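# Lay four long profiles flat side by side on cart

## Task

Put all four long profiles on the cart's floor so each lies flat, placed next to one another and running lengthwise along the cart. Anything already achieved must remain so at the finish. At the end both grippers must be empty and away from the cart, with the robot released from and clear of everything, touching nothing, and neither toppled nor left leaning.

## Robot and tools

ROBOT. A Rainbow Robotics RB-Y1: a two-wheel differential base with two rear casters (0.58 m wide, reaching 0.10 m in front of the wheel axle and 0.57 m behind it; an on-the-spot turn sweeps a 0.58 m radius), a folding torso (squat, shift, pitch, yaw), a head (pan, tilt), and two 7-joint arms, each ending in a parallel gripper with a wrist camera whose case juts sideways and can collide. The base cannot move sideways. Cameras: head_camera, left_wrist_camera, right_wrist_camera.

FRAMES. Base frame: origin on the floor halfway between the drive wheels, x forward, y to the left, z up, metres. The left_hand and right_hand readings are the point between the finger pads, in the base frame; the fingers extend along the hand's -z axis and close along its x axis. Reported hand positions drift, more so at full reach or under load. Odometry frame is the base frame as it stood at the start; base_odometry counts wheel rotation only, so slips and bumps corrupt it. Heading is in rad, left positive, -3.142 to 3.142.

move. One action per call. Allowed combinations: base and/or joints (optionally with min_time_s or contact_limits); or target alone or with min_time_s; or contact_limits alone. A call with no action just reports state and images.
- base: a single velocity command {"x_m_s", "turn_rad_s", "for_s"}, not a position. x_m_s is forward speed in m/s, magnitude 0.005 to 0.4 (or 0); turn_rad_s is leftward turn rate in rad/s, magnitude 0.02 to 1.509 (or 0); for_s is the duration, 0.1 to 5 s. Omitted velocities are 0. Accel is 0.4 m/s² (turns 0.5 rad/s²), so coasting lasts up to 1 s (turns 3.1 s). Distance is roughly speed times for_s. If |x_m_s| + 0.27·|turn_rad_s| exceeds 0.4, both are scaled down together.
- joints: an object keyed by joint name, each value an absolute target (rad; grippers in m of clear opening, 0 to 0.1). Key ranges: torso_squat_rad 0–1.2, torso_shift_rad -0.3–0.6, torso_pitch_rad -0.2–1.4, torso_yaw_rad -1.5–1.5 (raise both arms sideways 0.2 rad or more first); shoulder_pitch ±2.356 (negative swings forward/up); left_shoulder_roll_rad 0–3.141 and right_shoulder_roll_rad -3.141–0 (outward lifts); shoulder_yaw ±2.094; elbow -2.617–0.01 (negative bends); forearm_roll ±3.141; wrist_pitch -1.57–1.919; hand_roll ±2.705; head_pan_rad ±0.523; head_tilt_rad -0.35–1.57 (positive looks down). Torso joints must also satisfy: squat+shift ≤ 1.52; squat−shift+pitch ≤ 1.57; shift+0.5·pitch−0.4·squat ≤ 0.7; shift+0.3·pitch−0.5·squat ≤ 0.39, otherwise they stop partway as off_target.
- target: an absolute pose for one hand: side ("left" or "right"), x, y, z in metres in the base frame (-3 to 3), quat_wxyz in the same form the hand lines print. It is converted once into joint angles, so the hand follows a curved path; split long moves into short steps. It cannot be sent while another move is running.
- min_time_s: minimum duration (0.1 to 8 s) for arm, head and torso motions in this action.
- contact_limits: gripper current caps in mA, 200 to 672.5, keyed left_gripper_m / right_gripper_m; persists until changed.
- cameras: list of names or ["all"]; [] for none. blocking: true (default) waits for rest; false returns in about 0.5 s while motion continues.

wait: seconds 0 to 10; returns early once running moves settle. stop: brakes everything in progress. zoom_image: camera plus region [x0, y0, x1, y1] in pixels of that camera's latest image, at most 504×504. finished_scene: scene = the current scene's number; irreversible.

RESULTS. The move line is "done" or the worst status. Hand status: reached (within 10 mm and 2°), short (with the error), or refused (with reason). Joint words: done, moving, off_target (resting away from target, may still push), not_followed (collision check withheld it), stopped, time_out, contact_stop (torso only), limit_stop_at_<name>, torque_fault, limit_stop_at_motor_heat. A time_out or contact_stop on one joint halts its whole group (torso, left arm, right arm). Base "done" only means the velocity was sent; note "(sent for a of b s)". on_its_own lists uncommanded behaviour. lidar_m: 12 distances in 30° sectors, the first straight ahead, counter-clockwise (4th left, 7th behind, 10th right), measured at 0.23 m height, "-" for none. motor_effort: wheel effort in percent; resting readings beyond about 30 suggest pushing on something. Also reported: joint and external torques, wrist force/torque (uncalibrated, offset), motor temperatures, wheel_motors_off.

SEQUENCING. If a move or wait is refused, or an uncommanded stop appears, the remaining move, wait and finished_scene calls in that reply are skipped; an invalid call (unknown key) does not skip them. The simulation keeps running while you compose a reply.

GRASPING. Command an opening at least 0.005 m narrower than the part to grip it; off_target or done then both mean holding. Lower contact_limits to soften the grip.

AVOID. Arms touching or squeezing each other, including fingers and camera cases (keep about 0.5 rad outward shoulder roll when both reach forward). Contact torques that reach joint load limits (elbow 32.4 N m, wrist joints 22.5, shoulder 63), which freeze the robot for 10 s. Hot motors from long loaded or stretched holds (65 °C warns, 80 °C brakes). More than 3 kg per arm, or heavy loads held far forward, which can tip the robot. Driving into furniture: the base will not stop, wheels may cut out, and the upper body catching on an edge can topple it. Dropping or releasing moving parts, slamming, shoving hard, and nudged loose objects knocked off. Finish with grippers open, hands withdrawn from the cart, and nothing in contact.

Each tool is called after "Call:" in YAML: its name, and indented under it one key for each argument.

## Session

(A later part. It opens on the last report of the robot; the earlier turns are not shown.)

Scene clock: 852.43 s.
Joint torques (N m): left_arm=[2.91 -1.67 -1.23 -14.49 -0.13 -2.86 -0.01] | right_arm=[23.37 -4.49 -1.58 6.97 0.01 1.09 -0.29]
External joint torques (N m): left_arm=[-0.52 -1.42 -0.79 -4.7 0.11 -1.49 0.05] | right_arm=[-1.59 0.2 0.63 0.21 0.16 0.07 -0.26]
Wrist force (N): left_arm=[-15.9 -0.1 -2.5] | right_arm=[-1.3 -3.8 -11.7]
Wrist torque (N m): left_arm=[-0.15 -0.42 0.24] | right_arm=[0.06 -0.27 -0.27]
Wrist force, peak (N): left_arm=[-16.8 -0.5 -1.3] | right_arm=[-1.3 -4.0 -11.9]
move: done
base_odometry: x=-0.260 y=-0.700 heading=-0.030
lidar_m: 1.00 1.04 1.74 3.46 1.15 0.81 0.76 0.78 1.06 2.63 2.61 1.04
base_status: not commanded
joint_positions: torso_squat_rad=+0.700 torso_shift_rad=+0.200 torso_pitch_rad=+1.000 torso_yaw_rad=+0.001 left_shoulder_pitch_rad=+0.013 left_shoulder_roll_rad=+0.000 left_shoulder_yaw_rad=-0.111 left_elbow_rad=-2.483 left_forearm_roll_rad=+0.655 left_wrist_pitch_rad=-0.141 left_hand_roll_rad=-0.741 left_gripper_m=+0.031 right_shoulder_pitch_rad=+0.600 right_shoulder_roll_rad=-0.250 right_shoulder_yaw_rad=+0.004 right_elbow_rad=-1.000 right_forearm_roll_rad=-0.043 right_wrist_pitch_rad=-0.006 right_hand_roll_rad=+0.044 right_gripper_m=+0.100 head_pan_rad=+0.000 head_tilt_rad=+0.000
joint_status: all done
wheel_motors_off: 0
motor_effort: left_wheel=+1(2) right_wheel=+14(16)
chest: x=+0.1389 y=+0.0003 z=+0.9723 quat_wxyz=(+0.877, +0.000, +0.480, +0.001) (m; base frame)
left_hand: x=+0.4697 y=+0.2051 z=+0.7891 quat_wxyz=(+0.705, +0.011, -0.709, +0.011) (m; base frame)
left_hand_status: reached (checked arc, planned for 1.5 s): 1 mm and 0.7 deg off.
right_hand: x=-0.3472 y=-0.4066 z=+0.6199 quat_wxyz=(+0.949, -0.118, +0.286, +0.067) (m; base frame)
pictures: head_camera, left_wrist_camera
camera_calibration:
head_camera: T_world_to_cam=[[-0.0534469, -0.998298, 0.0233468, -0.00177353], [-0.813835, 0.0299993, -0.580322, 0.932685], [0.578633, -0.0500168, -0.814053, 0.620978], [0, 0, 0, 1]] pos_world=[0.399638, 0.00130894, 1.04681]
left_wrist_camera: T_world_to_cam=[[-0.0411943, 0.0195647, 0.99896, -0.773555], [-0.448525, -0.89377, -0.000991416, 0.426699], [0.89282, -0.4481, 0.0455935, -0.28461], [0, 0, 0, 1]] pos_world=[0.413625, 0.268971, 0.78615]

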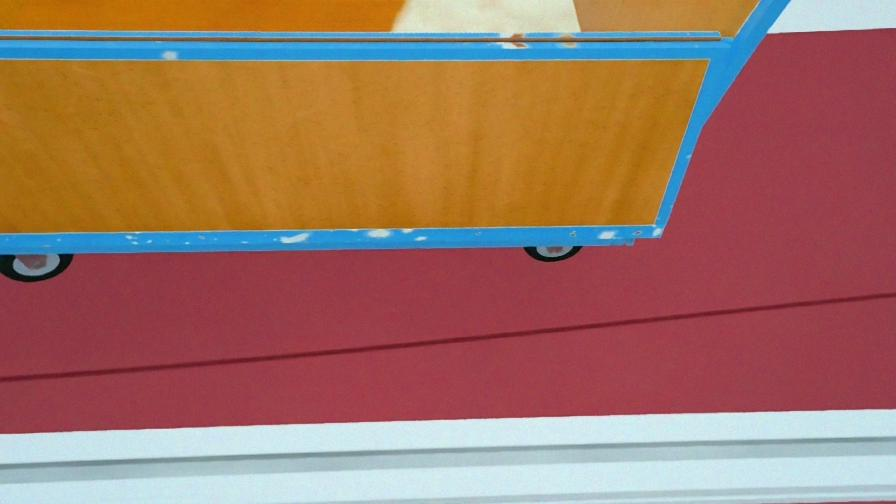

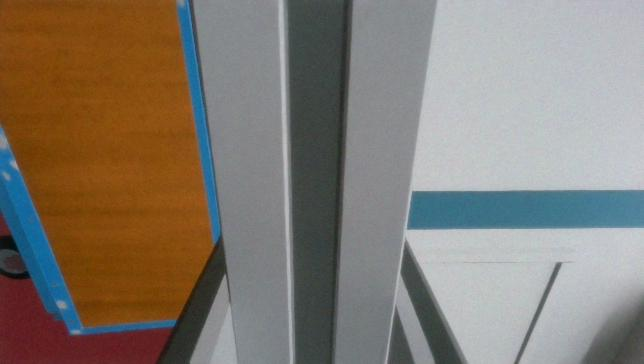

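Call:
move:
  base: {"x_m_s": 0.25, "for_s": 3.0667}
  cameras: ["head_camera"]

Scene clock: 860.23 s.
Joint torques (N m): left_arm=[2.19 -1.98 -1.26 -14.12 -0.36 -3.07 -0.4] | right_arm=[23.36 -4.85 -1.77 7.1 0.13 1.19 -0.32]
External joint torques (N m): left_arm=[-1.24 -1.73 -0.81 -4.34 -0.12 -1.71 -0.34] | right_arm=[-1.6 -0.16 0.45 0.33 0.28 0.17 -0.28]
Wrist force (N): left_arm=[-15.9 0.2 -2.9] | right_arm=[-1.4 -3.9 -11.5]
Wrist torque (N m): left_arm=[-0.25 -0.44 0.30] | right_arm=[0.06 -0.30 -0.27]
Wrist force, peak (N): left_arm=[-16.7 -0.2 -3.5] | right_arm=[-1.3 -3.7 -12.0]
move: done
base_odometry: x=+0.507 y=-0.722 heading=-0.030
lidar_m: 0.23 0.24 0.34 1.56 2.27 1.63 1.53 1.57 2.09 4.73 0.33 0.24
base_status: done (sent for 3.07 of 3.07 s)
joint_positions: torso_squat_rad=+0.700 torso_shift_rad=+0.200 torso_pitch_rad=+1.000 torso_yaw_rad=+0.001 left_shoulder_pitch_rad=+0.013 left_shoulder_roll_rad=+0.000 left_shoulder_yaw_rad=-0.111 left_elbow_rad=-2.483 left_forearm_roll_rad=+0.655 left_wrist_pitch_rad=-0.141 left_hand_roll_rad=-0.741 left_gripper_m=+0.031 right_shoulder_pitch_rad=+0.600 right_shoulder_roll_rad=-0.250 right_shoulder_yaw_rad=+0.004 right_elbow_rad=-1.000 right_forearm_roll_rad=-0.043 right_wrist_pitch_rad=-0.006 right_hand_roll_rad=+0.044 right_gripper_m=+0.100 head_pan_rad=+0.000 head_tilt_rad=+0.000
joint_status: not commanded
wheel_motors_off: 0
motor_effort: left_wheel=-1(33) right_wheel=-3(47)
chest: x=+0.1389 y=+0.0003 z=+0.9723 quat_wxyz=(+0.877, +0.000, +0.480, +0.001) (m; base frame)
left_hand: x=+0.4697 y=+0.2051 z=+0.7890 quat_wxyz=(+0.705, +0.011, -0.709, +0.011) (m; base frame)
right_hand: x=-0.3472 y=-0.4066 z=+0.6199 quat_wxyz=(+0.949, -0.118, +0.286, +0.067) (m; base frame)
pictures: head_camera
camera_calibration:
head_camera: T_world_to_cam=[[-0.0534423, -0.998298, 0.0233536, -0.00177478], [-0.813916, 0.0299986, -0.580208, 0.932622], [0.57852, -0.0500155, -0.814133, 0.620969], [0, 0, 0, 1]] pos_world=[0.399738, 0.00130894, 1.04671]

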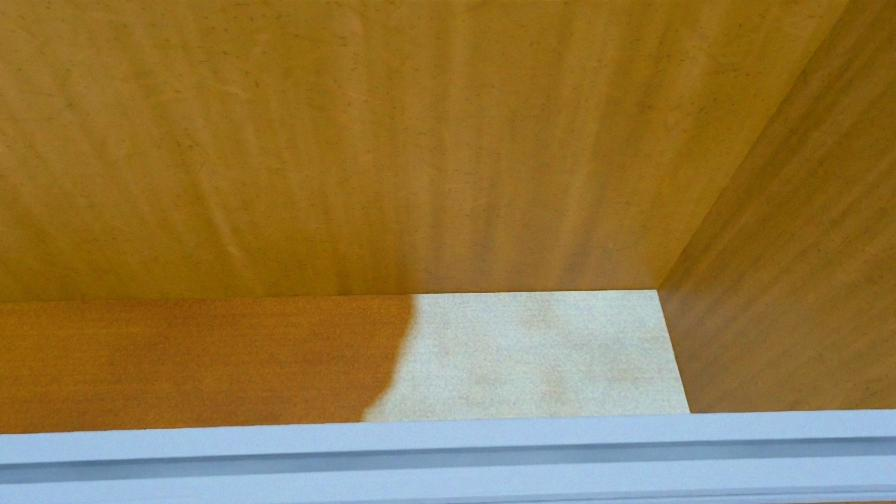

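Call:
move:
  target: {"side": "left", "x": 0.47, "y": 0.205, "z": 0.68, "quat_wxyz": [0.9236, 0.0234, -0.3827, 0.004]}
  min_time_s: 2.5

Call:
move:
  target: {"side": "left", "x": 0.46, "y": 0.205, "z": 0.55, "quat_wxyz": [0.9844, 0.0268, -0.1738, -0.0025]}
  min_time_s: 2

Call:
move:
  target: {"side": "left", "x": 0.44, "y": 0.205, "z": 0.45, "quat_wxyz": [0.9996, 0.0285, -0.0002, -0.0075]}
  min_time_s: 2

Call:
move:
  joints: {"head_tilt_rad": 0.4, "head_pan_rad": -0.3}
  cameras: ["head_camera", "left_wrist_camera"]

Call:
move:
  joints: {"head_tilt_rad": 0.4, "head_pan_rad": 0.52}
  cameras: ["head_camera"]

Scene clock: 869.07 s.
Joint torques (N m): left_arm=[-2.99 -2.23 -0.53 -13.05 -0.53 -2.81 0.22] | right_arm=[23.61 -4.47 -1.42 7.18 0.07 1.19 -0.25]
External joint torques (N m): left_arm=[-2.9 -1.58 -0.01 -3.67 -0.41 -1.44 0.26] | right_arm=[-1.36 0.21 0.79 0.42 0.22 0.18 -0.22]
Wrist force (N): left_arm=[-11.8 -0.5 -13.8] | right_arm=[-1.5 -3.5 -11.6]
Wrist torque (N m): left_arm=[-0.02 -0.43 0.31] | right_arm=[0.01 -0.30 -0.27]
Wrist force, peak (N): left_arm=[-13.4 0.1 -12.7] | right_arm=[-1.4 -4.0 -11.9]
move: done
base_odometry: x=+0.507 y=-0.722 heading=-0.030
lidar_m: 0.22 0.24 0.34 1.56 2.27 1.63 1.52 1.56 2.10 4.73 0.33 0.24
base_status: not commanded
joint_positions: torso_squat_rad=+0.700 torso_shift_rad=+0.200 torso_pitch_rad=+1.000 torso_yaw_rad=+0.001 left_shoulder_pitch_rad=-0.340 left_shoulder_roll_rad=+0.000 left_shoulder_yaw_rad=-0.013 left_elbow_rad=-2.605 left_forearm_roll_rad=-0.188 left_wrist_pitch_rad=+1.144 left_hand_roll_rad=+0.062 left_gripper_m=+0.031 right_shoulder_pitch_rad=+0.600 right_shoulder_roll_rad=-0.250 right_shoulder_yaw_rad=+0.004 right_elbow_rad=-1.000 right_forearm_roll_rad=-0.043 right_wrist_pitch_rad=-0.006 right_hand_roll_rad=+0.044 right_gripper_m=+0.100 head_pan_rad=+0.000 head_tilt_rad=+0.000
joint_status: all done
wheel_motors_off: 0
motor_effort: left_wheel=-1(1) right_wheel=-4(7)
chest: x=+0.1389 y=+0.0003 z=+0.9723 quat_wxyz=(+0.877, +0.000, +0.480, +0.001) (m; base frame)
left_hand: x=+0.4695 y=+0.2054 z=+0.6798 quat_wxyz=(+0.923, +0.022, -0.383, +0.003) (m; base frame)
left_hand_status: reached (checked arc, planned for 2.5 s): 1 mm and 0.2 deg off.
right_hand: x=-0.3472 y=-0.4066 z=+0.6199 quat_wxyz=(+0.949, -0.118, +0.286, +0.067) (m; base frame)
camera_calibration:
head_camera: T_world_to_cam=[[-0.0534423, -0.998298, 0.0233536, -0.00177478], [-0.813916, 0.0299986, -0.580208, 0.932622], [0.57852, -0.0500155, -0.814133, 0.620969], [0, 0, 0, 1]] pos_world=[0.399738, 0.00130894, 1.04671]
left_wrist_camera: T_world_to_cam=[[0.680719, 0.00835655, 0.732497, -0.819902], [-0.3151, -0.899361, 0.303087, 0.158555], [0.661312, -0.437127, -0.609579, 0.272535], [0, 0, 0, 1]] pos_world=[0.427853, 0.268582, 0.718651]
right_wrist_camera: T_world_to_cam=[[-0.834878, -0.043631, 0.548703, -0.646095], [0.0748242, 0.978604, 0.191664, 0.335258], [-0.545326, 0.201072, -0.813751, 0.470924], [0, 0, 0, 1]] pos_world=[-0.307689, -0.450965, 0.673472]

Scene clock: 871.40 s.
Joint torques (N m): left_arm=[-7.01 0.94 0.25 -11.41 -0.09 -1.41 -0.26] | right_arm=[23.95 -4.49 -1.7 7.34 0.04 1.07 -0.13]
External joint torques (N m): left_arm=[-3.49 1.08 0.73 -2.48 0.02 -0.7 -0.24] | right_arm=[-1.01 0.19 0.52 0.57 0.19 0.05 -0.1]
Wrist force (N): left_arm=[-6.1 -1.0 -16.8] | right_arm=[-1.4 -3.8 -11.6]
Wrist torque (N m): left_arm=[-0.25 -0.30 0.21] | right_arm=[0.06 -0.29 -0.29]
Wrist force, peak (N): left_arm=[-8.6 -0.8 -16.9] | right_arm=[-1.3 -3.7 -12.0]
move: done
base_odometry: x=+0.507 y=-0.722 heading=-0.030
lidar_m: 0.23 0.24 0.34 1.56 2.27 1.63 1.53 1.58 2.10 4.74 0.33 0.25
base_status: not commanded
joint_positions: torso_squat_rad=+0.700 torso_shift_rad=+0.200 torso_pitch_rad=+1.000 torso_yaw_rad=+0.001 left_shoulder_pitch_rad=-0.624 left_shoulder_roll_rad=+0.033 left_shoulder_yaw_rad=+0.112 left_elbow_rad=-2.160 left_forearm_roll_rad=-0.134 left_wrist_pitch_rad=+1.407 left_hand_roll_rad=+0.053 left_gripper_m=+0.031 right_shoulder_pitch_rad=+0.600 right_shoulder_roll_rad=-0.250 right_shoulder_yaw_rad=+0.004 right_elbow_rad=-1.000 right_forearm_roll_rad=-0.043 right_wrist_pitch_rad=-0.006 right_hand_roll_rad=+0.044 right_gripper_m=+0.100 head_pan_rad=+0.000 head_tilt_rad=+0.000
joint_status: all done
wheel_motors_off: 0
motor_effort: left_wheel=+0(1) right_wheel=-4(7)
chest: x=+0.1389 y=+0.0003 z=+0.9723 quat_wxyz=(+0.877, +0.000, +0.480, +0.001) (m; base frame)
left_hand: x=+0.4594 y=+0.2049 z=+0.5496 quat_wxyz=(+0.985, +0.027, -0.173, -0.002) (m; base frame)
left_hand_status: reached (checked arc, planned for 2.0 s): 1 mm and 0.1 deg off.
right_hand: x=-0.3472 y=-0.4066 z=+0.6199 quat_wxyz=(+0.949, -0.118, +0.286, +0.067) (m; base frame)
camera_calibration:
head_camera: T_world_to_cam=[[-0.0534423, -0.998298, 0.0233536, -0.00177478], [-0.813916, 0.0299986, -0.580208, 0.932622], [0.57852, -0.0500155, -0.814133, 0.620969], [0, 0, 0, 1]] pos_world=[0.399738, 0.00130894, 1.04671]
left_wrist_camera: T_world_to_cam=[[0.927616, 0.00499543, 0.373502, -0.633025], [-0.156358, -0.902902, 0.400401, 0.0687763], [0.339236, -0.429818, -0.836765, 0.470945], [0, 0, 0, 1]] pos_world=[0.438196, 0.267681, 0.602968]
right_wrist_camera: T_world_to_cam=[[-0.834878, -0.043631, 0.548703, -0.646095], [0.0748242, 0.978604, 0.191664, 0.335258], [-0.545326, 0.201072, -0.813751, 0.470924], [0, 0, 0, 1]] pos_world=[-0.307689, -0.450965, 0.673472]

Scene clock: 873.73 s.
Joint torques (N m): left_arm=[-8.75 2.69 0.31 -9.9 -0.18 0.39 0.76] | right_arm=[23.32 -4.45 -1.8 7.02 -0.08 1.14 -0.05]
External joint torques (N m): left_arm=[-2.36 1.83 0.59 -1.86 -0.09 0.48 0.76] | right_arm=[-1.65 0.24 0.42 0.26 0.07 0.13 -0.02]
Wrist force (N): left_arm=[-0.8 -1.0 -18.5] | right_arm=[-1.2 -3.5 -11.7]
Wrist torque (N m): left_arm=[-0.14 -0.21 0.21] | right_arm=[0.02 -0.26 -0.28]
Wrist force, peak (N): left_arm=[-2.9 -1.5 -18.6] | right_arm=[-1.5 -3.9 -11.8]
move: done
base_odometry: x=+0.507 y=-0.722 heading=-0.030
lidar_m: 0.23 0.24 0.34 1.57 2.28 1.61 1.53 1.57 2.10 4.73 0.33 0.24
base_status: not commanded
joint_positions: torso_squat_rad=+0.700 torso_shift_rad=+0.200 torso_pitch_rad=+1.000 torso_yaw_rad=+0.001 left_shoulder_pitch_rad=-0.864 left_shoulder_roll_rad=+0.096 left_shoulder_yaw_rad=+0.183 left_elbow_rad=-1.632 left_forearm_roll_rad=-0.091 left_wrist_pitch_rad=+1.467 left_hand_roll_rad=+0.069 left_gripper_m=+0.031 right_shoulder_pitch_rad=+0.600 right_shoulder_roll_rad=-0.250 right_shoulder_yaw_rad=+0.004 right_elbow_rad=-1.000 right_forearm_roll_rad=-0.043 right_wrist_pitch_rad=-0.006 right_hand_roll_rad=+0.044 right_gripper_m=+0.100 head_pan_rad=+0.000 head_tilt_rad=+0.000
joint_status: all done
wheel_motors_off: 0
motor_effort: left_wheel=+1(1) right_wheel=-3(6)
chest: x=+0.1389 y=+0.0003 z=+0.9723 quat_wxyz=(+0.877, +0.000, +0.480, +0.001) (m; base frame)
left_hand: x=+0.4394 y=+0.2049 z=+0.4497 quat_wxyz=(+1.000, +0.028, +0.000, -0.008) (m; base frame)
left_hand_status: reached (checked arc, planned for 2.0 s): 1 mm and 0.1 deg off.
right_hand: x=-0.3472 y=-0.4066 z=+0.6199 quat_wxyz=(+0.949, -0.118, +0.286, +0.067) (m; base frame)
camera_calibration:
head_camera: T_world_to_cam=[[-0.0534423, -0.998298, 0.0233536, -0.00177478], [-0.813916, 0.0299986, -0.580208, 0.932622], [0.57852, -0.0500155, -0.814133, 0.620969], [0, 0, 0, 1]] pos_world=[0.399738, 0.00130894, 1.04671]
left_wrist_camera: T_world_to_cam=[[0.999408, 0.0037193, 0.0341945, -0.455883], [-0.0111778, -0.90506, 0.425138, 0.0311477], [0.0325293, -0.425268, -0.904482, 0.558453], [0, 0, 0, 1]] pos_world=[0.437795, 0.267379, 0.507458]
right_wrist_camera: T_world_to_cam=[[-0.834878, -0.043631, 0.548703, -0.646095], [0.0748242, 0.978604, 0.191664, 0.335258], [-0.545326, 0.201072, -0.813751, 0.470924], [0, 0, 0, 1]] pos_world=[-0.307689, -0.450965, 0.673472]

Scene clock: 874.67 s.
Joint torques (N m): left_arm=[-9.03 2.38 0 -10.15 -0.16 0.24 0.68] | right_arm=[23.52 -4.45 -1.69 7.13 -0.09 1.18 -0.55]
External joint torques (N m): left_arm=[-2.64 1.52 0.29 -2.1 -0.07 0.32 0.68] | right_arm=[-1.44 0.23 0.52 0.37 0.06 0.17 -0.52]
Wrist force (N): left_arm=[-1.2 -0.4 -18.4] | right_arm=[-1.4 -3.6 -11.5]
Wrist torque (N m): left_arm=[-0.22 -0.25 0.20] | right_arm=[0.03 -0.29 -0.27]
Wrist force, peak (N): left_arm=[-0.9 -1.2 -18.7] | right_arm=[-1.3 -3.8 -11.9]
move: done
base_odometry: x=+0.507 y=-0.722 heading=-0.030
lidar_m: 0.23 0.24 0.35 1.55 2.27 1.62 1.52 1.57 2.10 4.73 0.35 0.24
base_status: not commanded
joint_positions: torso_squat_rad=+0.700 torso_shift_rad=+0.200 torso_pitch_rad=+1.000 torso_yaw_rad=+0.001 left_shoulder_pitch_rad=-0.864 left_shoulder_roll_rad=+0.096 left_shoulder_yaw_rad=+0.183 left_elbow_rad=-1.632 left_forearm_roll_rad=-0.091 left_wrist_pitch_rad=+1.467 left_hand_roll_rad=+0.069 left_gripper_m=+0.031 right_shoulder_pitch_rad=+0.600 right_shoulder_roll_rad=-0.250 right_shoulder_yaw_rad=+0.004 right_elbow_rad=-1.000 right_forearm_roll_rad=-0.043 right_wrist_pitch_rad=-0.006 right_hand_roll_rad=+0.044 right_gripper_m=+0.100 head_pan_rad=-0.300 head_tilt_rad=+0.400
joint_status: all done
wheel_motors_off: 0
motor_effort: left_wheel=+0(1) right_wheel=-4(6)
chest: x=+0.1389 y=+0.0003 z=+0.9723 quat_wxyz=(+0.877, +0.000, +0.480, +0.001) (m; base frame)
left_hand: x=+0.4394 y=+0.2049 z=+0.4497 quat_wxyz=(+1.000, +0.028, +0.000, -0.008) (m; base frame)
right_hand: x=-0.3472 y=-0.4066 z=+0.6199 quat_wxyz=(+0.949, -0.118, +0.286, +0.067) (m; base frame)
pictures: head_camera, left_wrist_camera
camera_calibration:
head_camera: T_world_to_cam=[[-0.19772, -0.936742, 0.288828, -0.237623], [-0.962557, 0.12979, -0.237987, 0.616644], [0.185445, -0.325068, -0.92733, 0.866786], [0, 0, 0, 1]] pos_world=[0.385831, -0.0208611, 1.01918]
left_wrist_camera: T_world_to_cam=[[0.999408, 0.0037193, 0.0341945, -0.455883], [-0.0111778, -0.90506, 0.425138, 0.0311477], [0.0325293, -0.425268, -0.904482, 0.558453], [0, 0, 0, 1]] pos_world=[0.437795, 0.267379, 0.507458]

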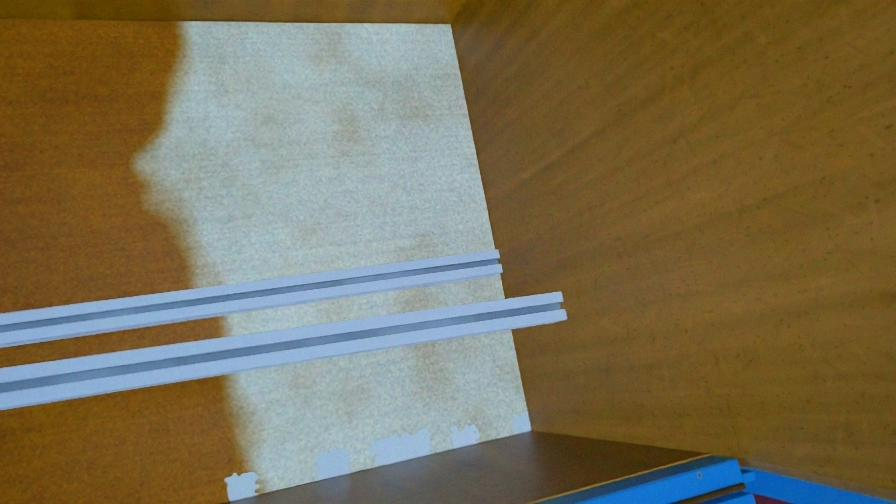

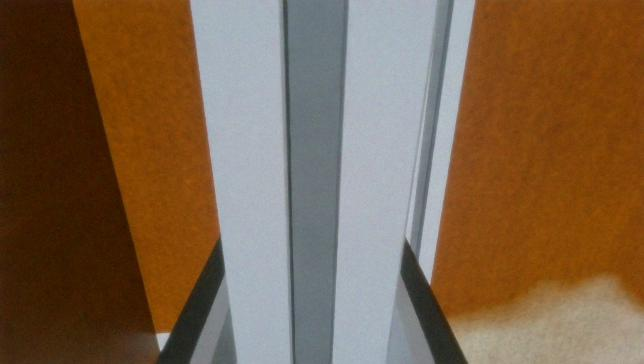

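Scene clock: 875.90 s.
Joint torques (N m): left_arm=[-8.68 2 0.46 -10.38 -0.04 0.15 0.5] | right_arm=[23.33 -4.49 -1.84 7.14 -0.08 1.05 -0.22]
External joint torques (N m): left_arm=[-2.29 1.14 0.75 -2.33 0.05 0.24 0.5] | right_arm=[-1.63 0.19 0.37 0.37 0.07 0.03 -0.19]
Wrist force (N): left_arm=[-1.0 -0.8 -18.2] | right_arm=[-1.4 -3.8 -11.6]
Wrist torque (N m): left_arm=[-0.20 -0.20 0.22] | right_arm=[0.05 -0.30 -0.29]
Wrist force, peak (N): left_arm=[-1.1 -0.9 -18.8] | right_arm=[-1.3 -3.8 -12.0]
move: done
base_odometry: x=+0.507 y=-0.722 heading=-0.030
lidar_m: 0.23 0.24 0.35 1.57 2.27 1.61 1.53 1.56 2.10 4.74 0.33 0.24
base_status: not commanded
joint_positions: torso_squat_rad=+0.700 torso_shift_rad=+0.200 torso_pitch_rad=+1.000 torso_yaw_rad=+0.001 left_shoulder_pitch_rad=-0.864 left_shoulder_roll_rad=+0.096 left_shoulder_yaw_rad=+0.183 left_elbow_rad=-1.632 left_forearm_roll_rad=-0.091 left_wrist_pitch_rad=+1.467 left_hand_roll_rad=+0.069 left_gripper_m=+0.031 right_shoulder_pitch_rad=+0.600 right_shoulder_roll_rad=-0.250 right_shoulder_yaw_rad=+0.004 right_elbow_rad=-1.000 right_forearm_roll_rad=-0.043 right_wrist_pitch_rad=-0.006 right_hand_roll_rad=+0.044 right_gripper_m=+0.100 head_pan_rad=+0.520 head_tilt_rad=+0.400
joint_status: all done
wheel_motors_off: 0
motor_effort: left_wheel=+0(1) right_wheel=-4(8)
chest: x=+0.1389 y=+0.0003 z=+0.9723 quat_wxyz=(+0.877, +0.000, +0.480, +0.001) (m; base frame)
left_hand: x=+0.4394 y=+0.2049 z=+0.4497 quat_wxyz=(+1.000, +0.028, +0.000, -0.008) (m; base frame)
right_hand: x=-0.3472 y=-0.4066 z=+0.6199 quat_wxyz=(+0.949, -0.118, +0.286, +0.067) (m; base frame)
pictures: head_camera
camera_calibration:
head_camera: T_world_to_cam=[[0.231971, -0.894953, -0.381115, 0.336535], [-0.95912, -0.145148, -0.24294, 0.620955], [0.162102, 0.42189, -0.892038, 0.836439], [0, 0, 0, 1]] pos_world=[0.381915, 0.0384281, 1.02525]

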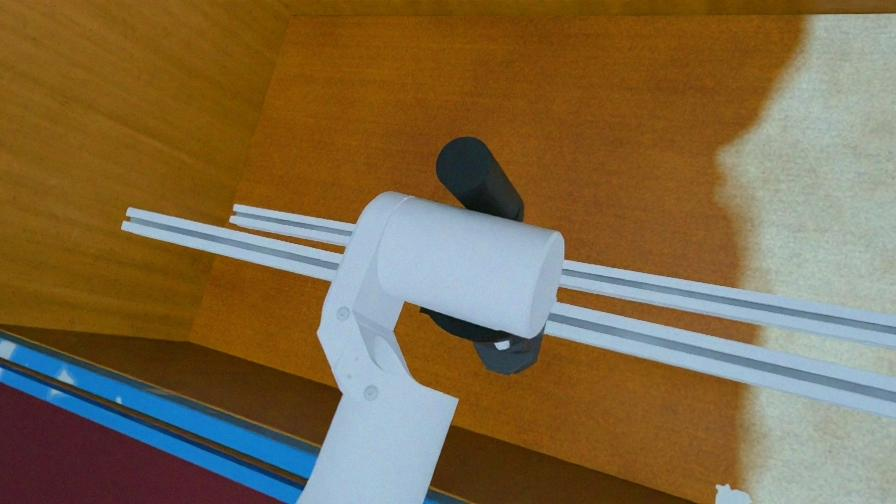

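Call:
zoom_image:
  camera: "head_camera"
  region: [80, 150, 320, 350]

Scaled by 2.100 from the camera's 896x504 image, which has a finer 1280x720 frame.

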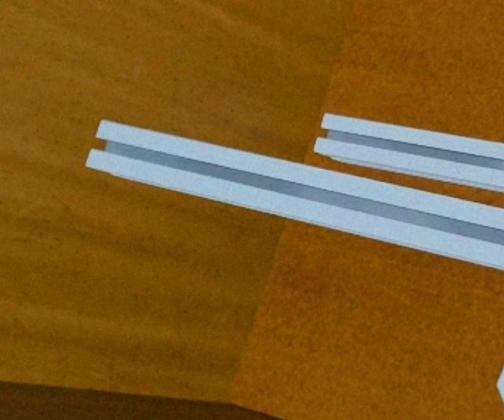

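Call:
move:
  joints: {"torso_squat_rad": 0.6, "torso_pitch_rad": 1.2, "torso_shift_rad": 0.25}
  min_time_s: 2

Call:
move:
  target: {"side": "left", "x": 0.4445, "y": 0.217, "z": 0.36, "quat_wxyz": [0.9996, 0.0285, 0, 0]}
  min_time_s: 1.5
  cameras: ["left_wrist_camera", "head_camera"]

Call:
move:
  joints: {"head_tilt_rad": 0.2, "head_pan_rad": -0.3}
  cameras: ["head_camera"]

Scene clock: 917.13 s.
Joint torques (N m): left_arm=[-3.8 1.61 0.07 -9.66 -0.17 0.78 0.52] | right_arm=[25.19 -3.84 -1.65 8.66 -0.17 1.21 -0.27]
External joint torques (N m): left_arm=[-1.4 1.81 0.44 -2.55 -0.11 0.5 0.5] | right_arm=[-1.08 -0.29 0.15 0.47 0.02 -0.11 -0.23]
Wrist force (N): left_arm=[1.9 -0.6 -17.9] | right_arm=[-0.5 -3.9 -11.1]
Wrist torque (N m): left_arm=[-0.29 -0.18 0.24] | right_arm=[0.05 -0.27 -0.28]
Wrist force, peak (N): left_arm=[-0.9 -1.1 -18.7] | right_arm=[-1.4 -3.7 -12.0]
move: done
base_odometry: x=+0.507 y=-0.722 heading=-0.030
lidar_m: 0.22 0.24 0.34 1.55 2.27 1.62 1.52 1.57 2.10 4.73 0.33 0.24
base_status: not commanded
joint_positions: torso_squat_rad=+0.600 torso_shift_rad=+0.250 torso_pitch_rad=+1.200 torso_yaw_rad=+0.001 left_shoulder_pitch_rad=-0.865 left_shoulder_roll_rad=+0.096 left_shoulder_yaw_rad=+0.183 left_elbow_rad=-1.632 left_forearm_roll_rad=-0.091 left_wrist_pitch_rad=+1.467 left_hand_roll_rad=+0.069 left_gripper_m=+0.031 right_shoulder_pitch_rad=+0.600 right_shoulder_roll_rad=-0.250 right_shoulder_yaw_rad=+0.004 right_elbow_rad=-1.000 right_forearm_roll_rad=-0.043 right_wrist_pitch_rad=-0.006 right_hand_roll_rad=+0.044 right_gripper_m=+0.100 head_pan_rad=+0.520 head_tilt_rad=+0.400
joint_status: all done
wheel_motors_off: 0
motor_effort: left_wheel=+0(2) right_wheel=-2(7)
chest: x=+0.2035 y=+0.0003 z=+0.9523 quat_wxyz=(+0.825, +0.000, +0.565, +0.001) (m; base frame)
left_hand: x=+0.3944 y=+0.2049 z=+0.3805 quat_wxyz=(+0.995, +0.028, +0.100, -0.010) (m; base frame)
right_hand: x=-0.3429 y=-0.4066 z=+0.7034 quat_wxyz=(+0.916, -0.110, +0.379, +0.078) (m; base frame)
camera_calibration:
head_camera: T_world_to_cam=[[0.15163, -0.894959, -0.419592, 0.366924], [-0.988271, -0.14505, -0.0477562, 0.498126], [-0.0181218, 0.421912, -0.906456, 0.858488], [0, 0, 0, 1]] pos_world=[0.452204, 0.0384283, 0.955929]
left_wrist_camera: T_world_to_cam=[[0.986341, 0.00369454, -0.164672, -0.327656], [0.0733472, -0.905007, 0.419025, 0.0289351], [-0.147481, -0.42538, -0.892917, 0.563923], [0, 0, 0, 1]] pos_world=[0.404227, 0.267279, 0.437456]
right_wrist_camera: T_world_to_cam=[[-0.709318, -0.0436004, 0.703539, -0.754129], [0.111403, 0.978607, 0.172965, 0.344627], [-0.696029, 0.201063, -0.689287, 0.402011], [0, 0, 0, 1]] pos_world=[-0.293498, -0.450965, 0.748051]

Scene clock: 918.97 s.
Joint torques (N m): left_arm=[-5.07 1.89 0.9 -9.05 -0.09 -0.04 0.53] | right_arm=[25.33 -3.24 -1.34 8.37 -0.06 1.29 -0.39]
External joint torques (N m): left_arm=[-2.12 1.33 0.98 -1.79 0 0.04 0.53] | right_arm=[-0.93 0.31 0.46 0.18 0.12 -0.03 -0.35]
Wrist force (N): left_arm=[-1.0 -0.9 -18.4] | right_arm=[-0.3 -3.8 -11.1]
Wrist torque (N m): left_arm=[-0.23 -0.21 0.23] | right_arm=[0.05 -0.25 -0.28]
Wrist force, peak (N): left_arm=[-1.0 -1.1 -18.7] | right_arm=[0.0 -4.0 -11.4]
move: done
base_odometry: x=+0.507 y=-0.722 heading=-0.030
lidar_m: 0.22 0.24 0.34 1.56 2.26 1.62 1.53 1.57 2.09 4.74 0.33 0.24
base_status: not commanded
joint_positions: torso_squat_rad=+0.600 torso_shift_rad=+0.250 torso_pitch_rad=+1.200 torso_yaw_rad=+0.001 left_shoulder_pitch_rad=-0.896 left_shoulder_roll_rad=+0.130 left_shoulder_yaw_rad=+0.206 left_elbow_rad=-1.539 left_forearm_roll_rad=-0.078 left_wrist_pitch_rad=+1.211 left_hand_roll_rad=+0.088 left_gripper_m=+0.031 right_shoulder_pitch_rad=+0.600 right_shoulder_roll_rad=-0.250 right_shoulder_yaw_rad=+0.004 right_elbow_rad=-1.000 right_forearm_roll_rad=-0.043 right_wrist_pitch_rad=-0.006 right_hand_roll_rad=+0.044 right_gripper_m=+0.100 head_pan_rad=+0.520 head_tilt_rad=+0.400
joint_status: all done
wheel_motors_off: 0
motor_effort: left_wheel=+0(1) right_wheel=-6(7)
chest: x=+0.2035 y=+0.0003 z=+0.9523 quat_wxyz=(+0.825, +0.000, +0.565, +0.001) (m; base frame)
left_hand: x=+0.4439 y=+0.2169 z=+0.3598 quat_wxyz=(+1.000, +0.028, +0.001, +0.000) (m; base frame)
left_hand_status: reached (checked arc, planned for 1.5 s): 1 mm and 0.1 deg off.
right_hand: x=-0.3429 y=-0.4066 z=+0.7034 quat_wxyz=(+0.916, -0.110, +0.379, +0.078) (m; base frame)
pictures: head_camera, left_wrist_camera
camera_calibration:
head_camera: T_world_to_cam=[[0.15163, -0.894959, -0.419592, 0.366924], [-0.988271, -0.14505, -0.0477562, 0.498126], [-0.0181218, 0.421912, -0.906456, 0.858488], [0, 0, 0, 1]] pos_world=[0.452204, 0.0384283, 0.955929]
left_wrist_camera: T_world_to_cam=[[0.999235, 0.0186979, 0.0343594, -0.460587], [0.00231636, -0.905105, 0.425182, 0.0741876], [0.0390489, -0.424777, -0.904456, 0.479045], [0, 0, 0, 1]] pos_world=[0.441356, 0.279247, 0.417557]

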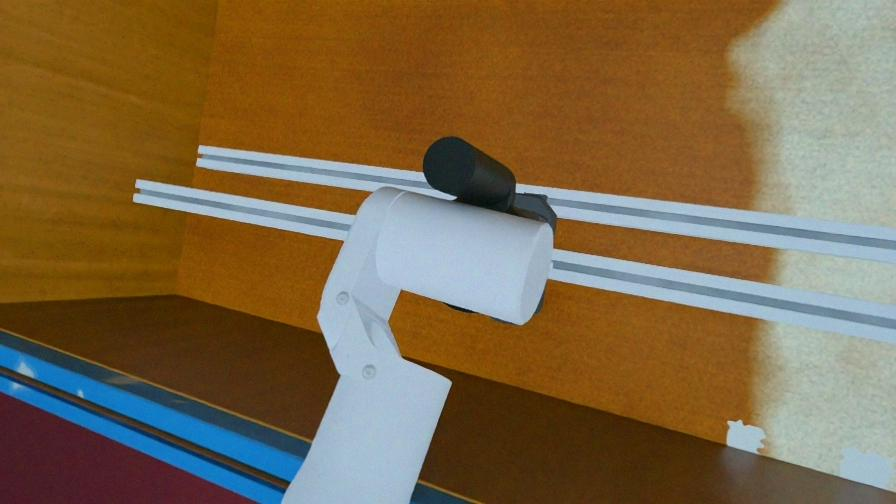

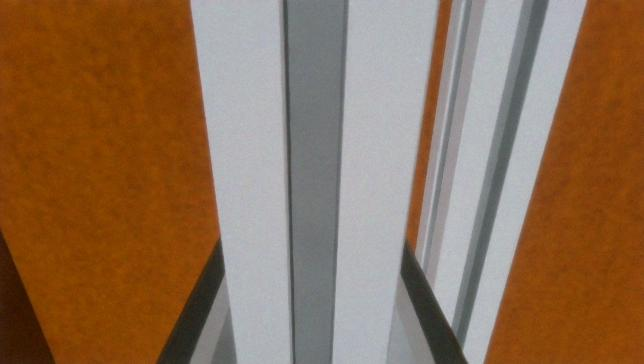

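Scene clock: 920.20 s.
Joint torques (N m): left_arm=[-5.33 2.26 0.54 -8.73 -0.04 -0.11 0.61] | right_arm=[24.25 -3.3 -1.21 8.77 0.09 1.3 -0.37]
External joint torques (N m): left_arm=[-2.38 1.7 0.62 -1.47 0.04 -0.03 0.61] | right_arm=[-2.02 0.25 0.59 0.59 0.28 -0.02 -0.33]
Wrist force (N): left_arm=[-1.2 -1.2 -18.4] | right_arm=[-0.4 -3.8 -11.0]
Wrist torque (N m): left_arm=[-0.22 -0.23 0.23] | right_arm=[0.05 -0.25 -0.28]
Wrist force, peak (N): left_arm=[-1.3 -1.2 -18.7] | right_arm=[-0.1 -3.9 -11.3]
move: done
base_odometry: x=+0.507 y=-0.722 heading=-0.030
lidar_m: 0.22 0.25 0.33 1.55 2.27 1.63 1.53 1.57 2.09 4.74 0.33 0.24
base_status: not commanded
joint_positions: torso_squat_rad=+0.600 torso_shift_rad=+0.250 torso_pitch_rad=+1.200 torso_yaw_rad=+0.001 left_shoulder_pitch_rad=-0.896 left_shoulder_roll_rad=+0.130 left_shoulder_yaw_rad=+0.206 left_elbow_rad=-1.539 left_forearm_roll_rad=-0.078 left_wrist_pitch_rad=+1.211 left_hand_roll_rad=+0.088 left_gripper_m=+0.031 right_shoulder_pitch_rad=+0.600 right_shoulder_roll_rad=-0.250 right_shoulder_yaw_rad=+0.004 right_elbow_rad=-1.000 right_forearm_roll_rad=-0.043 right_wrist_pitch_rad=-0.006 right_hand_roll_rad=+0.044 right_gripper_m=+0.100 head_pan_rad=-0.300 head_tilt_rad=+0.200
joint_status: all done
wheel_motors_off: 0
motor_effort: left_wheel=+1(2) right_wheel=-3(6)
chest: x=+0.2035 y=+0.0003 z=+0.9523 quat_wxyz=(+0.825, +0.000, +0.565, +0.001) (m; base frame)
left_hand: x=+0.4439 y=+0.2169 z=+0.3598 quat_wxyz=(+1.000, +0.028, +0.001, +0.000) (m; base frame)
right_hand: x=-0.3429 y=-0.4066 z=+0.7034 quat_wxyz=(+0.916, -0.110, +0.379, +0.078) (m; base frame)
pictures: head_camera
camera_calibration:
head_camera: T_world_to_cam=[[-0.145987, -0.937747, 0.315149, -0.252413], [-0.969886, 0.072889, -0.232396, 0.676108], [0.194957, -0.339585, -0.920149, 0.78782], [0, 0, 0, 1]] pos_world=[0.465308, -0.0184483, 0.961583]

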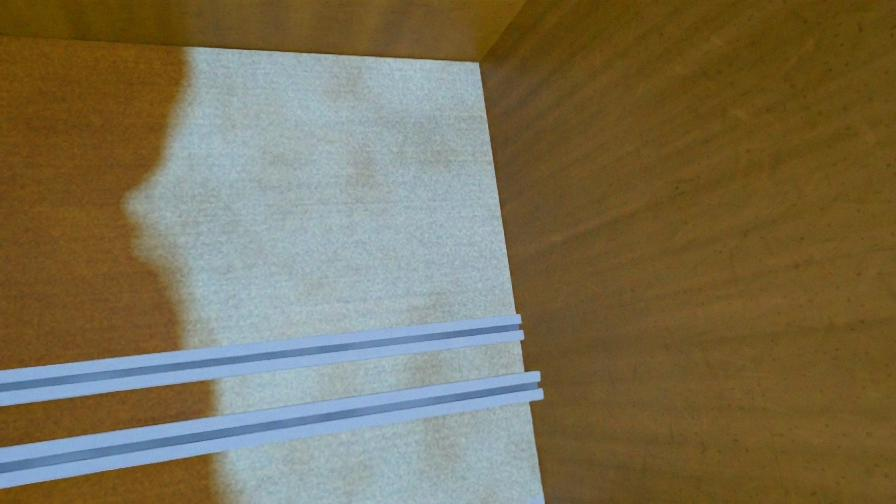

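Call:
move:
  target: {"side": "left", "x": 0.4445, "y": 0.217, "z": 0.318, "quat_wxyz": [0.9996, 0.0285, 0, 0]}
  min_time_s: 1.5

Call:
move:
  target: {"side": "left", "x": 0.4445, "y": 0.217, "z": 0.307, "quat_wxyz": [0.9996, 0.0285, 0, 0]}
  min_time_s: 1

Call:
move:
  target: {"side": "left", "x": 0.4445, "y": 0.217, "z": 0.303, "quat_wxyz": [0.9996, 0.0285, 0, 0]}
  min_time_s: 1
  cameras: ["left_wrist_camera", "head_camera"]

Scene clock: 937.67 s.
Joint torques (N m): left_arm=[-5.5 1.78 0.3 -8.29 -0.06 0.01 0.35] | right_arm=[24.77 -3.4 -1 8.59 -0.17 1.36 -0.24]
External joint torques (N m): left_arm=[-1.94 0.95 0.34 -1.84 0.02 0.09 0.35] | right_arm=[-1.49 0.16 0.8 0.41 0.02 0.03 -0.2]
Wrist force (N): left_arm=[-1.3 -0.8 -18.0] | right_arm=[-0.3 -3.9 -11.1]
Wrist torque (N m): left_arm=[-0.14 -0.26 0.24] | right_arm=[0.05 -0.24 -0.29]
Wrist force, peak (N): left_arm=[-1.3 -0.8 -18.7] | right_arm=[-0.2 -4.0 -11.3]
move: done
base_odometry: x=+0.507 y=-0.722 heading=-0.030
lidar_m: 0.23 0.24 0.34 1.55 2.27 1.63 1.53 1.58 2.09 4.74 0.34 0.24
base_status: not commanded
joint_positions: torso_squat_rad=+0.600 torso_shift_rad=+0.250 torso_pitch_rad=+1.200 torso_yaw_rad=+0.001 left_shoulder_pitch_rad=-0.982 left_shoulder_roll_rad=+0.158 left_shoulder_yaw_rad=+0.213 left_elbow_rad=-1.277 left_forearm_roll_rad=-0.077 left_wrist_pitch_rad=+1.038 left_hand_roll_rad=+0.113 left_gripper_m=+0.031 right_shoulder_pitch_rad=+0.600 right_shoulder_roll_rad=-0.250 right_shoulder_yaw_rad=+0.004 right_elbow_rad=-1.000 right_forearm_roll_rad=-0.043 right_wrist_pitch_rad=-0.006 right_hand_roll_rad=+0.044 right_gripper_m=+0.100 head_pan_rad=-0.300 head_tilt_rad=+0.200
joint_status: all done
wheel_motors_off: 0
motor_effort: left_wheel=+0(2) right_wheel=-2(6)
chest: x=+0.2035 y=+0.0003 z=+0.9523 quat_wxyz=(+0.825, +0.000, +0.565, +0.001) (m; base frame)
left_hand: x=+0.4439 y=+0.2169 z=+0.3179 quat_wxyz=(+1.000, +0.028, +0.000, +0.000) (m; base frame)
left_hand_status: reached (checked arc, planned for 1.5 s): 1 mm and 0.1 deg off.
right_hand: x=-0.3429 y=-0.4066 z=+0.7034 quat_wxyz=(+0.916, -0.110, +0.379, +0.078) (m; base frame)
camera_calibration:
head_camera: T_world_to_cam=[[-0.145987, -0.937747, 0.315149, -0.252413], [-0.969886, 0.072889, -0.232396, 0.676108], [0.194957, -0.339585, -0.920149, 0.78782], [0, 0, 0, 1]] pos_world=[0.465308, -0.0184483, 0.961583]
left_wrist_camera: T_world_to_cam=[[0.999231, 0.0186491, 0.0344934, -0.459182], [0.00221365, -0.905089, 0.425217, 0.0920306], [0.0391495, -0.424813, -0.904434, 0.441106], [0, 0, 0, 1]] pos_world=[0.441356, 0.279247, 0.375657]
right_wrist_camera: T_world_to_cam=[[-0.709318, -0.0436004, 0.703539, -0.754129], [0.111403, 0.978607, 0.172965, 0.344627], [-0.696029, 0.201063, -0.689287, 0.402011], [0, 0, 0, 1]] pos_world=[-0.293498, -0.450965, 0.748051]

Scene clock: 939.00 s.
Joint torques (N m): left_arm=[-5.49 2.94 0.7 -7.16 -0.43 -0.01 0.64] | right_arm=[24.9 -3.28 -1.06 8.57 0.12 1.33 -0.28]
External joint torques (N m): left_arm=[-1.71 2.04 0.73 -0.98 -0.36 0.07 0.64] | right_arm=[-1.37 0.27 0.74 0.39 0.3 0.01 -0.24]
Wrist force (N): left_arm=[-1.0 -0.1 -16.8] | right_arm=[-0.3 -3.8 -11.0]
Wrist torque (N m): left_arm=[-0.84 -0.25 0.10] | right_arm=[0.05 -0.24 -0.29]
Wrist force, peak (N): left_arm=[-1.6 -1.0 -18.2] | right_arm=[-0.5 -3.9 -11.3]
move: done
base_odometry: x=+0.507 y=-0.722 heading=-0.030
lidar_m: 0.22 0.24 0.34 1.57 2.28 1.62 1.52 1.57 2.09 4.73 0.33 0.24
base_status: not commanded
joint_positions: torso_squat_rad=+0.600 torso_shift_rad=+0.250 torso_pitch_rad=+1.200 torso_yaw_rad=+0.001 left_shoulder_pitch_rad=-1.011 left_shoulder_roll_rad=+0.166 left_shoulder_yaw_rad=+0.215 left_elbow_rad=-1.196 left_forearm_roll_rad=-0.078 left_wrist_pitch_rad=+0.988 left_hand_roll_rad=+0.120 left_gripper_m=+0.031 right_shoulder_pitch_rad=+0.600 right_shoulder_roll_rad=-0.250 right_shoulder_yaw_rad=+0.004 right_elbow_rad=-1.000 right_forearm_roll_rad=-0.043 right_wrist_pitch_rad=-0.006 right_hand_roll_rad=+0.044 right_gripper_m=+0.100 head_pan_rad=-0.300 head_tilt_rad=+0.200
joint_status: all done
wheel_motors_off: 0
motor_effort: left_wheel=+0(2) right_wheel=-5(6)
chest: x=+0.2035 y=+0.0003 z=+0.9523 quat_wxyz=(+0.825, +0.000, +0.565, +0.001) (m; base frame)
left_hand: x=+0.4439 y=+0.2167 z=+0.3069 quat_wxyz=(+1.000, +0.028, +0.001, +0.000) (m; base frame)
left_hand_status: reached (checked arc, planned for 1.0 s): 1 mm and 0.1 deg off.
right_hand: x=-0.3429 y=-0.4066 z=+0.7034 quat_wxyz=(+0.916, -0.110, +0.379, +0.078) (m; base frame)
camera_calibration:
head_camera: T_world_to_cam=[[-0.145987, -0.937747, 0.315149, -0.252413], [-0.969886, 0.072889, -0.232396, 0.676108], [0.194957, -0.339585, -0.920149, 0.78782], [0, 0, 0, 1]] pos_world=[0.465308, -0.0184483, 0.961583]
left_wrist_camera: T_world_to_cam=[[0.999231, 0.018657, 0.0344894, -0.458802], [0.00221371, -0.904994, 0.425419, 0.0965176], [0.0391498, -0.425016, -0.904339, 0.431136], [0, 0, 0, 1]] pos_world=[0.441356, 0.279147, 0.364656]
right_wrist_camera: T_world_to_cam=[[-0.709318, -0.0436004, 0.703539, -0.754129], [0.111403, 0.978607, 0.172965, 0.344627], [-0.696029, 0.201063, -0.689287, 0.402011], [0, 0, 0, 1]] pos_world=[-0.293498, -0.450965, 0.748051]

Scene clock: 940.33 s.
Joint torques (N m): left_arm=[-5.99 3.11 1.07 -6.99 -1 -0.16 0.5] | right_arm=[24.64 -3.32 -1.52 8.82 0.02 1.3 -0.25]
External joint torques (N m): left_arm=[-2.13 2.17 1.09 -0.91 -0.93 -0.08 0.5] | right_arm=[-1.62 0.24 0.28 0.64 0.2 -0.02 -0.21]
Wrist force (N): left_arm=[-1.8 -0.9 -16.6] | right_arm=[-0.4 -3.8 -11.3]
Wrist torque (N m): left_arm=[-0.81 -0.27 0.00] | right_arm=[0.04 -0.25 -0.29]
Wrist force, peak (N): left_arm=[-1.4 -0.6 -17.7] | right_arm=[-0.4 -3.9 -11.3]
move: done
base_odometry: x=+0.507 y=-0.722 heading=-0.030
lidar_m: 0.23 0.24 0.34 1.56 2.26 1.62 1.51 1.57 2.11 4.72 0.32 0.24
base_status: not commanded
joint_positions: torso_squat_rad=+0.600 torso_shift_rad=+0.250 torso_pitch_rad=+1.200 torso_yaw_rad=+0.001 left_shoulder_pitch_rad=-1.022 left_shoulder_roll_rad=+0.169 left_shoulder_yaw_rad=+0.216 left_elbow_rad=-1.168 left_forearm_roll_rad=-0.078 left_wrist_pitch_rad=+0.970 left_hand_roll_rad=+0.123 left_gripper_m=+0.031 right_shoulder_pitch_rad=+0.600 right_shoulder_roll_rad=-0.250 right_shoulder_yaw_rad=+0.004 right_elbow_rad=-1.000 right_forearm_roll_rad=-0.043 right_wrist_pitch_rad=-0.006 right_hand_roll_rad=+0.044 right_gripper_m=+0.100 head_pan_rad=-0.300 head_tilt_rad=+0.200
joint_status: all done
wheel_motors_off: 0
motor_effort: left_wheel=+1(1) right_wheel=-5(6)
chest: x=+0.2035 y=+0.0003 z=+0.9523 quat_wxyz=(+0.825, +0.000, +0.565, +0.001) (m; base frame)
left_hand: x=+0.4438 y=+0.2167 z=+0.3031 quat_wxyz=(+1.000, +0.028, +0.001, +0.000) (m; base frame)
left_hand_status: reached (checked arc, planned for 1.0 s): 1 mm and 0.1 deg off.
right_hand: x=-0.3429 y=-0.4066 z=+0.7034 quat_wxyz=(+0.916, -0.110, +0.379, +0.078) (m; base frame)
pictures: head_camera, left_wrist_camera
camera_calibration:
head_camera: T_world_to_cam=[[-0.145987, -0.937747, 0.315149, -0.252413], [-0.969886, 0.072889, -0.232396, 0.676108], [0.194957, -0.339585, -0.920149, 0.78782], [0, 0, 0, 1]] pos_world=[0.465308, -0.0184483, 0.961583]
left_wrist_camera: T_world_to_cam=[[0.999231, 0.0187522, 0.0344451, -0.458581], [0.0023151, -0.904954, 0.425504, 0.0980478], [0.0391503, -0.425097, -0.904301, 0.427712], [0, 0, 0, 1]] pos_world=[0.441256, 0.279147, 0.360856]

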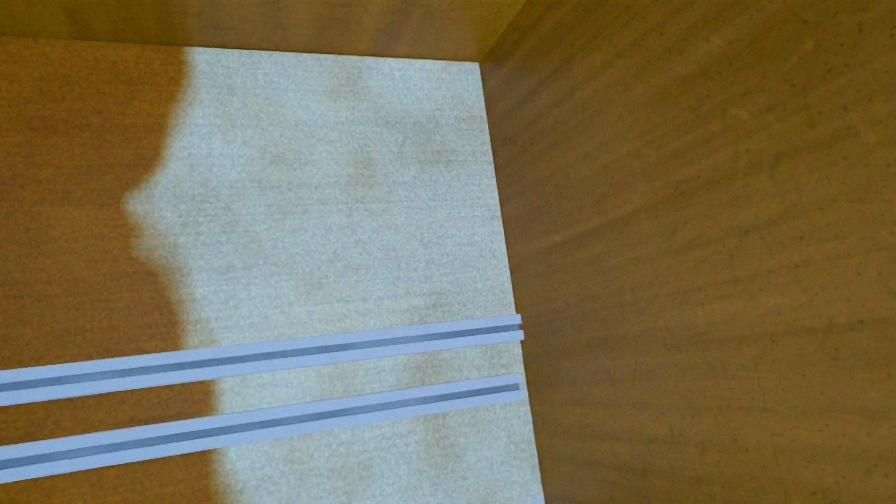

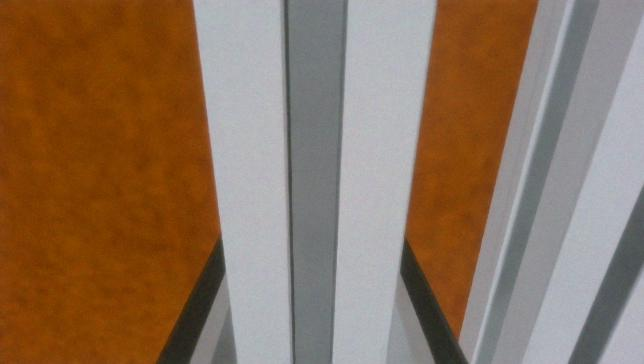

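Call:
move:
  target: {"side": "left", "x": 0.4445, "y": 0.217, "z": 0.299, "quat_wxyz": [0.9997, 0.024, 0, 0]}
  min_time_s: 1

Call:
move:
  target: {"side": "left", "x": 0.4445, "y": 0.217, "z": 0.296, "quat_wxyz": [0.9997, 0.024, 0, 0]}
  min_time_s: 1
  cameras: ["left_wrist_camera", "head_camera"]

Scene clock: 947.10 s.
Joint torques (N m): left_arm=[-6.06 4.38 1.86 0.25 -0.37 -5.02 -0.03] | right_arm=[25.01 -3.58 -1.48 8.47 -0.09 1.47 -0.23]
External joint torques (N m): left_arm=[-2.08 3.31 1.85 6.25 -0.32 -4.94 -0.05] | right_arm=[-1.25 -0.03 0.32 0.3 0.1 0.16 -0.19]
Wrist force (N): left_arm=[-26.1 2.4 73.7] | right_arm=[-0.4 -3.6 -11.2]
Wrist torque (N m): left_arm=[-0.84 -1.18 0.11] | right_arm=[0.02 -0.26 -0.28]
Wrist force, peak (N): left_arm=[-26.6 2.3 74.6] | right_arm=[-0.3 -3.9 -11.4]
move: done
base_odometry: x=+0.507 y=-0.722 heading=-0.029
lidar_m: 0.23 0.24 0.34 1.55 2.28 1.61 1.53 1.58 2.09 4.73 0.33 0.24
base_status: not commanded
joint_positions: torso_squat_rad=+0.600 torso_shift_rad=+0.249 torso_pitch_rad=+1.198 torso_yaw_rad=+0.002 left_shoulder_pitch_rad=-1.032 left_shoulder_roll_rad=+0.175 left_shoulder_yaw_rad=+0.220 left_elbow_rad=-1.140 left_forearm_roll_rad=-0.063 left_wrist_pitch_rad=+0.952 left_hand_roll_rad=+0.115 left_gripper_m=+0.031 right_shoulder_pitch_rad=+0.600 right_shoulder_roll_rad=-0.250 right_shoulder_yaw_rad=+0.004 right_elbow_rad=-1.000 right_forearm_roll_rad=-0.043 right_wrist_pitch_rad=-0.006 right_hand_roll_rad=+0.044 right_gripper_m=+0.100 head_pan_rad=-0.300 head_tilt_rad=+0.200
joint_status: all done
wheel_motors_off: 0
motor_effort: left_wheel=+5(7) right_wheel=-3(6)
chest: x=+0.2026 y=+0.0002 z=+0.9530 quat_wxyz=(+0.826, +0.000, +0.564, +0.001) (m; base frame)
left_hand: x=+0.4447 y=+0.2169 z=+0.3009 quat_wxyz=(+1.000, +0.024, -0.001, +0.000) (m; base frame)
left_hand_status: reached (checked arc, planned for 1.0 s): 2 mm and 0.1 deg off.
right_hand: x=-0.3432 y=-0.4066 z=+0.7027 quat_wxyz=(+0.916, -0.110, +0.378, +0.078) (m; base frame)
camera_calibration:
head_camera: T_world_to_cam=[[-0.146545, -0.937966, 0.314238, -0.251915], [-0.969378, 0.072888, -0.234507, 0.67734], [0.197055, -0.338981, -0.919925, 0.787977], [0, 0, 0, 1]] pos_world=[0.464407, -0.0185487, 0.962882]
left_wrist_camera: T_world_to_cam=[[0.999119, 0.0195642, 0.0371257, -0.460332], [0.00156796, -0.901465, 0.43285, 0.0964788], [0.0419358, -0.43241, -0.900701, 0.425002], [0, 0, 0, 1]] pos_world=[0.441952, 0.279754, 0.358129]
right_wrist_camera: T_world_to_cam=[[-0.710875, -0.0442125, 0.701927, -0.753518], [0.110868, 0.9785, 0.173915, 0.343956], [-0.694525, 0.201453, -0.69069, 0.403009], [0, 0, 0, 1]] pos_world=[-0.293892, -0.451063, 0.747449]

Scene clock: 948.43 s.
Joint torques (N m): left_arm=[-5.95 5.57 1.5 7.99 -0.17 -11.35 0.92] | right_arm=[24.69 -3.36 -1.42 8.66 0.07 1.46 -0.46]
External joint torques (N m): left_arm=[-1.79 4.42 1.47 13.91 -0.11 -11.26 0.92] | right_arm=[-1.56 0.18 0.38 0.52 0.25 0.15 -0.42]
Wrist force (N): left_arm=[-49.4 6.0 168.8] | right_arm=[-0.1 -3.8 -11.1]
Wrist torque (N m): left_arm=[-1.45 -0.96 -0.31] | right_arm=[0.05 -0.22 -0.29]
Wrist force, peak (N): left_arm=[-50.8 6.8 170.6] | right_arm=[-0.2 -3.9 -11.4]
move: done
base_odometry: x=+0.507 y=-0.722 heading=-0.029
lidar_m: 0.23 0.25 0.34 1.55 2.28 1.62 1.53 1.58 2.11 4.72 0.33 0.23
base_status: not commanded
joint_positions: torso_squat_rad=+0.600 torso_shift_rad=+0.248 torso_pitch_rad=+1.195 torso_yaw_rad=+0.002 left_shoulder_pitch_rad=-1.045 left_shoulder_roll_rad=+0.178 left_shoulder_yaw_rad=+0.220 left_elbow_rad=-1.107 left_forearm_roll_rad=-0.062 left_wrist_pitch_rad=+0.934 left_hand_roll_rad=+0.116 left_gripper_m=+0.030 right_shoulder_pitch_rad=+0.600 right_shoulder_roll_rad=-0.250 right_shoulder_yaw_rad=+0.004 right_elbow_rad=-1.000 right_forearm_roll_rad=-0.043 right_wrist_pitch_rad=-0.006 right_hand_roll_rad=+0.044 right_gripper_m=+0.100 head_pan_rad=-0.300 head_tilt_rad=+0.200
joint_status: all done
wheel_motors_off: 0
motor_effort: left_wheel=+17(17) right_wheel=-3(6)
chest: x=+0.2016 y=-0.0001 z=+0.9539 quat_wxyz=(+0.827, +0.001, +0.563, +0.001) (m; base frame)
left_hand: x=+0.4453 y=+0.2167 z=+0.2988 quat_wxyz=(+1.000, +0.024, -0.001, +0.000) (m; base frame)
left_hand_status: reached (checked arc, planned for 1.0 s): 3 mm and 0.2 deg off.
right_hand: x=-0.3434 y=-0.4067 z=+0.7016 quat_wxyz=(+0.917, -0.110, +0.376, +0.078) (m; base frame)
pictures: head_camera, left_wrist_camera
camera_calibration:
head_camera: T_world_to_cam=[[-0.14725, -0.938323, 0.312839, -0.25113], [-0.968718, 0.0729358, -0.237203, 0.678982], [0.199756, -0.337981, -0.91971, 0.78825], [0, 0, 0, 1]] pos_world=[0.463305, -0.0187493, 0.964581]
left_wrist_camera: T_world_to_cam=[[0.999095, 0.019012, 0.0380406, -0.461013], [0.000659332, -0.901323, 0.433148, 0.0975557], [0.0425219, -0.432731, -0.90052, 0.422806], [0, 0, 0, 1]] pos_world=[0.442553, 0.279655, 0.356027]

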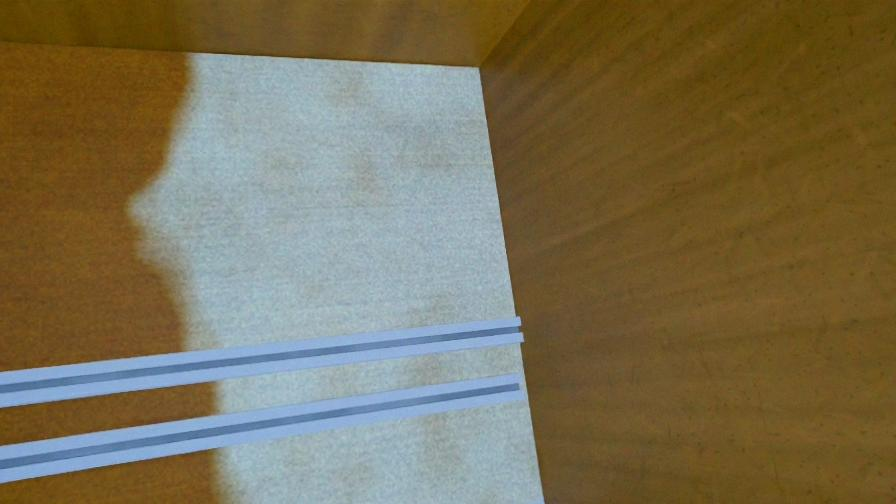

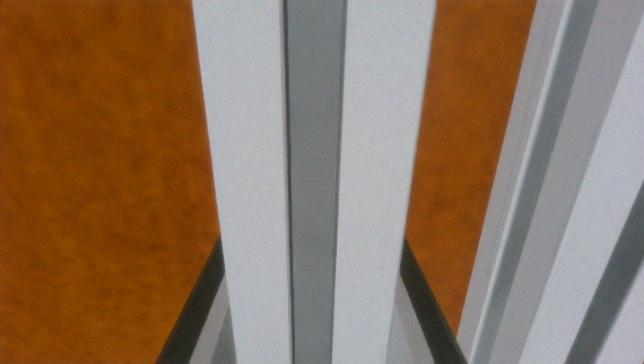

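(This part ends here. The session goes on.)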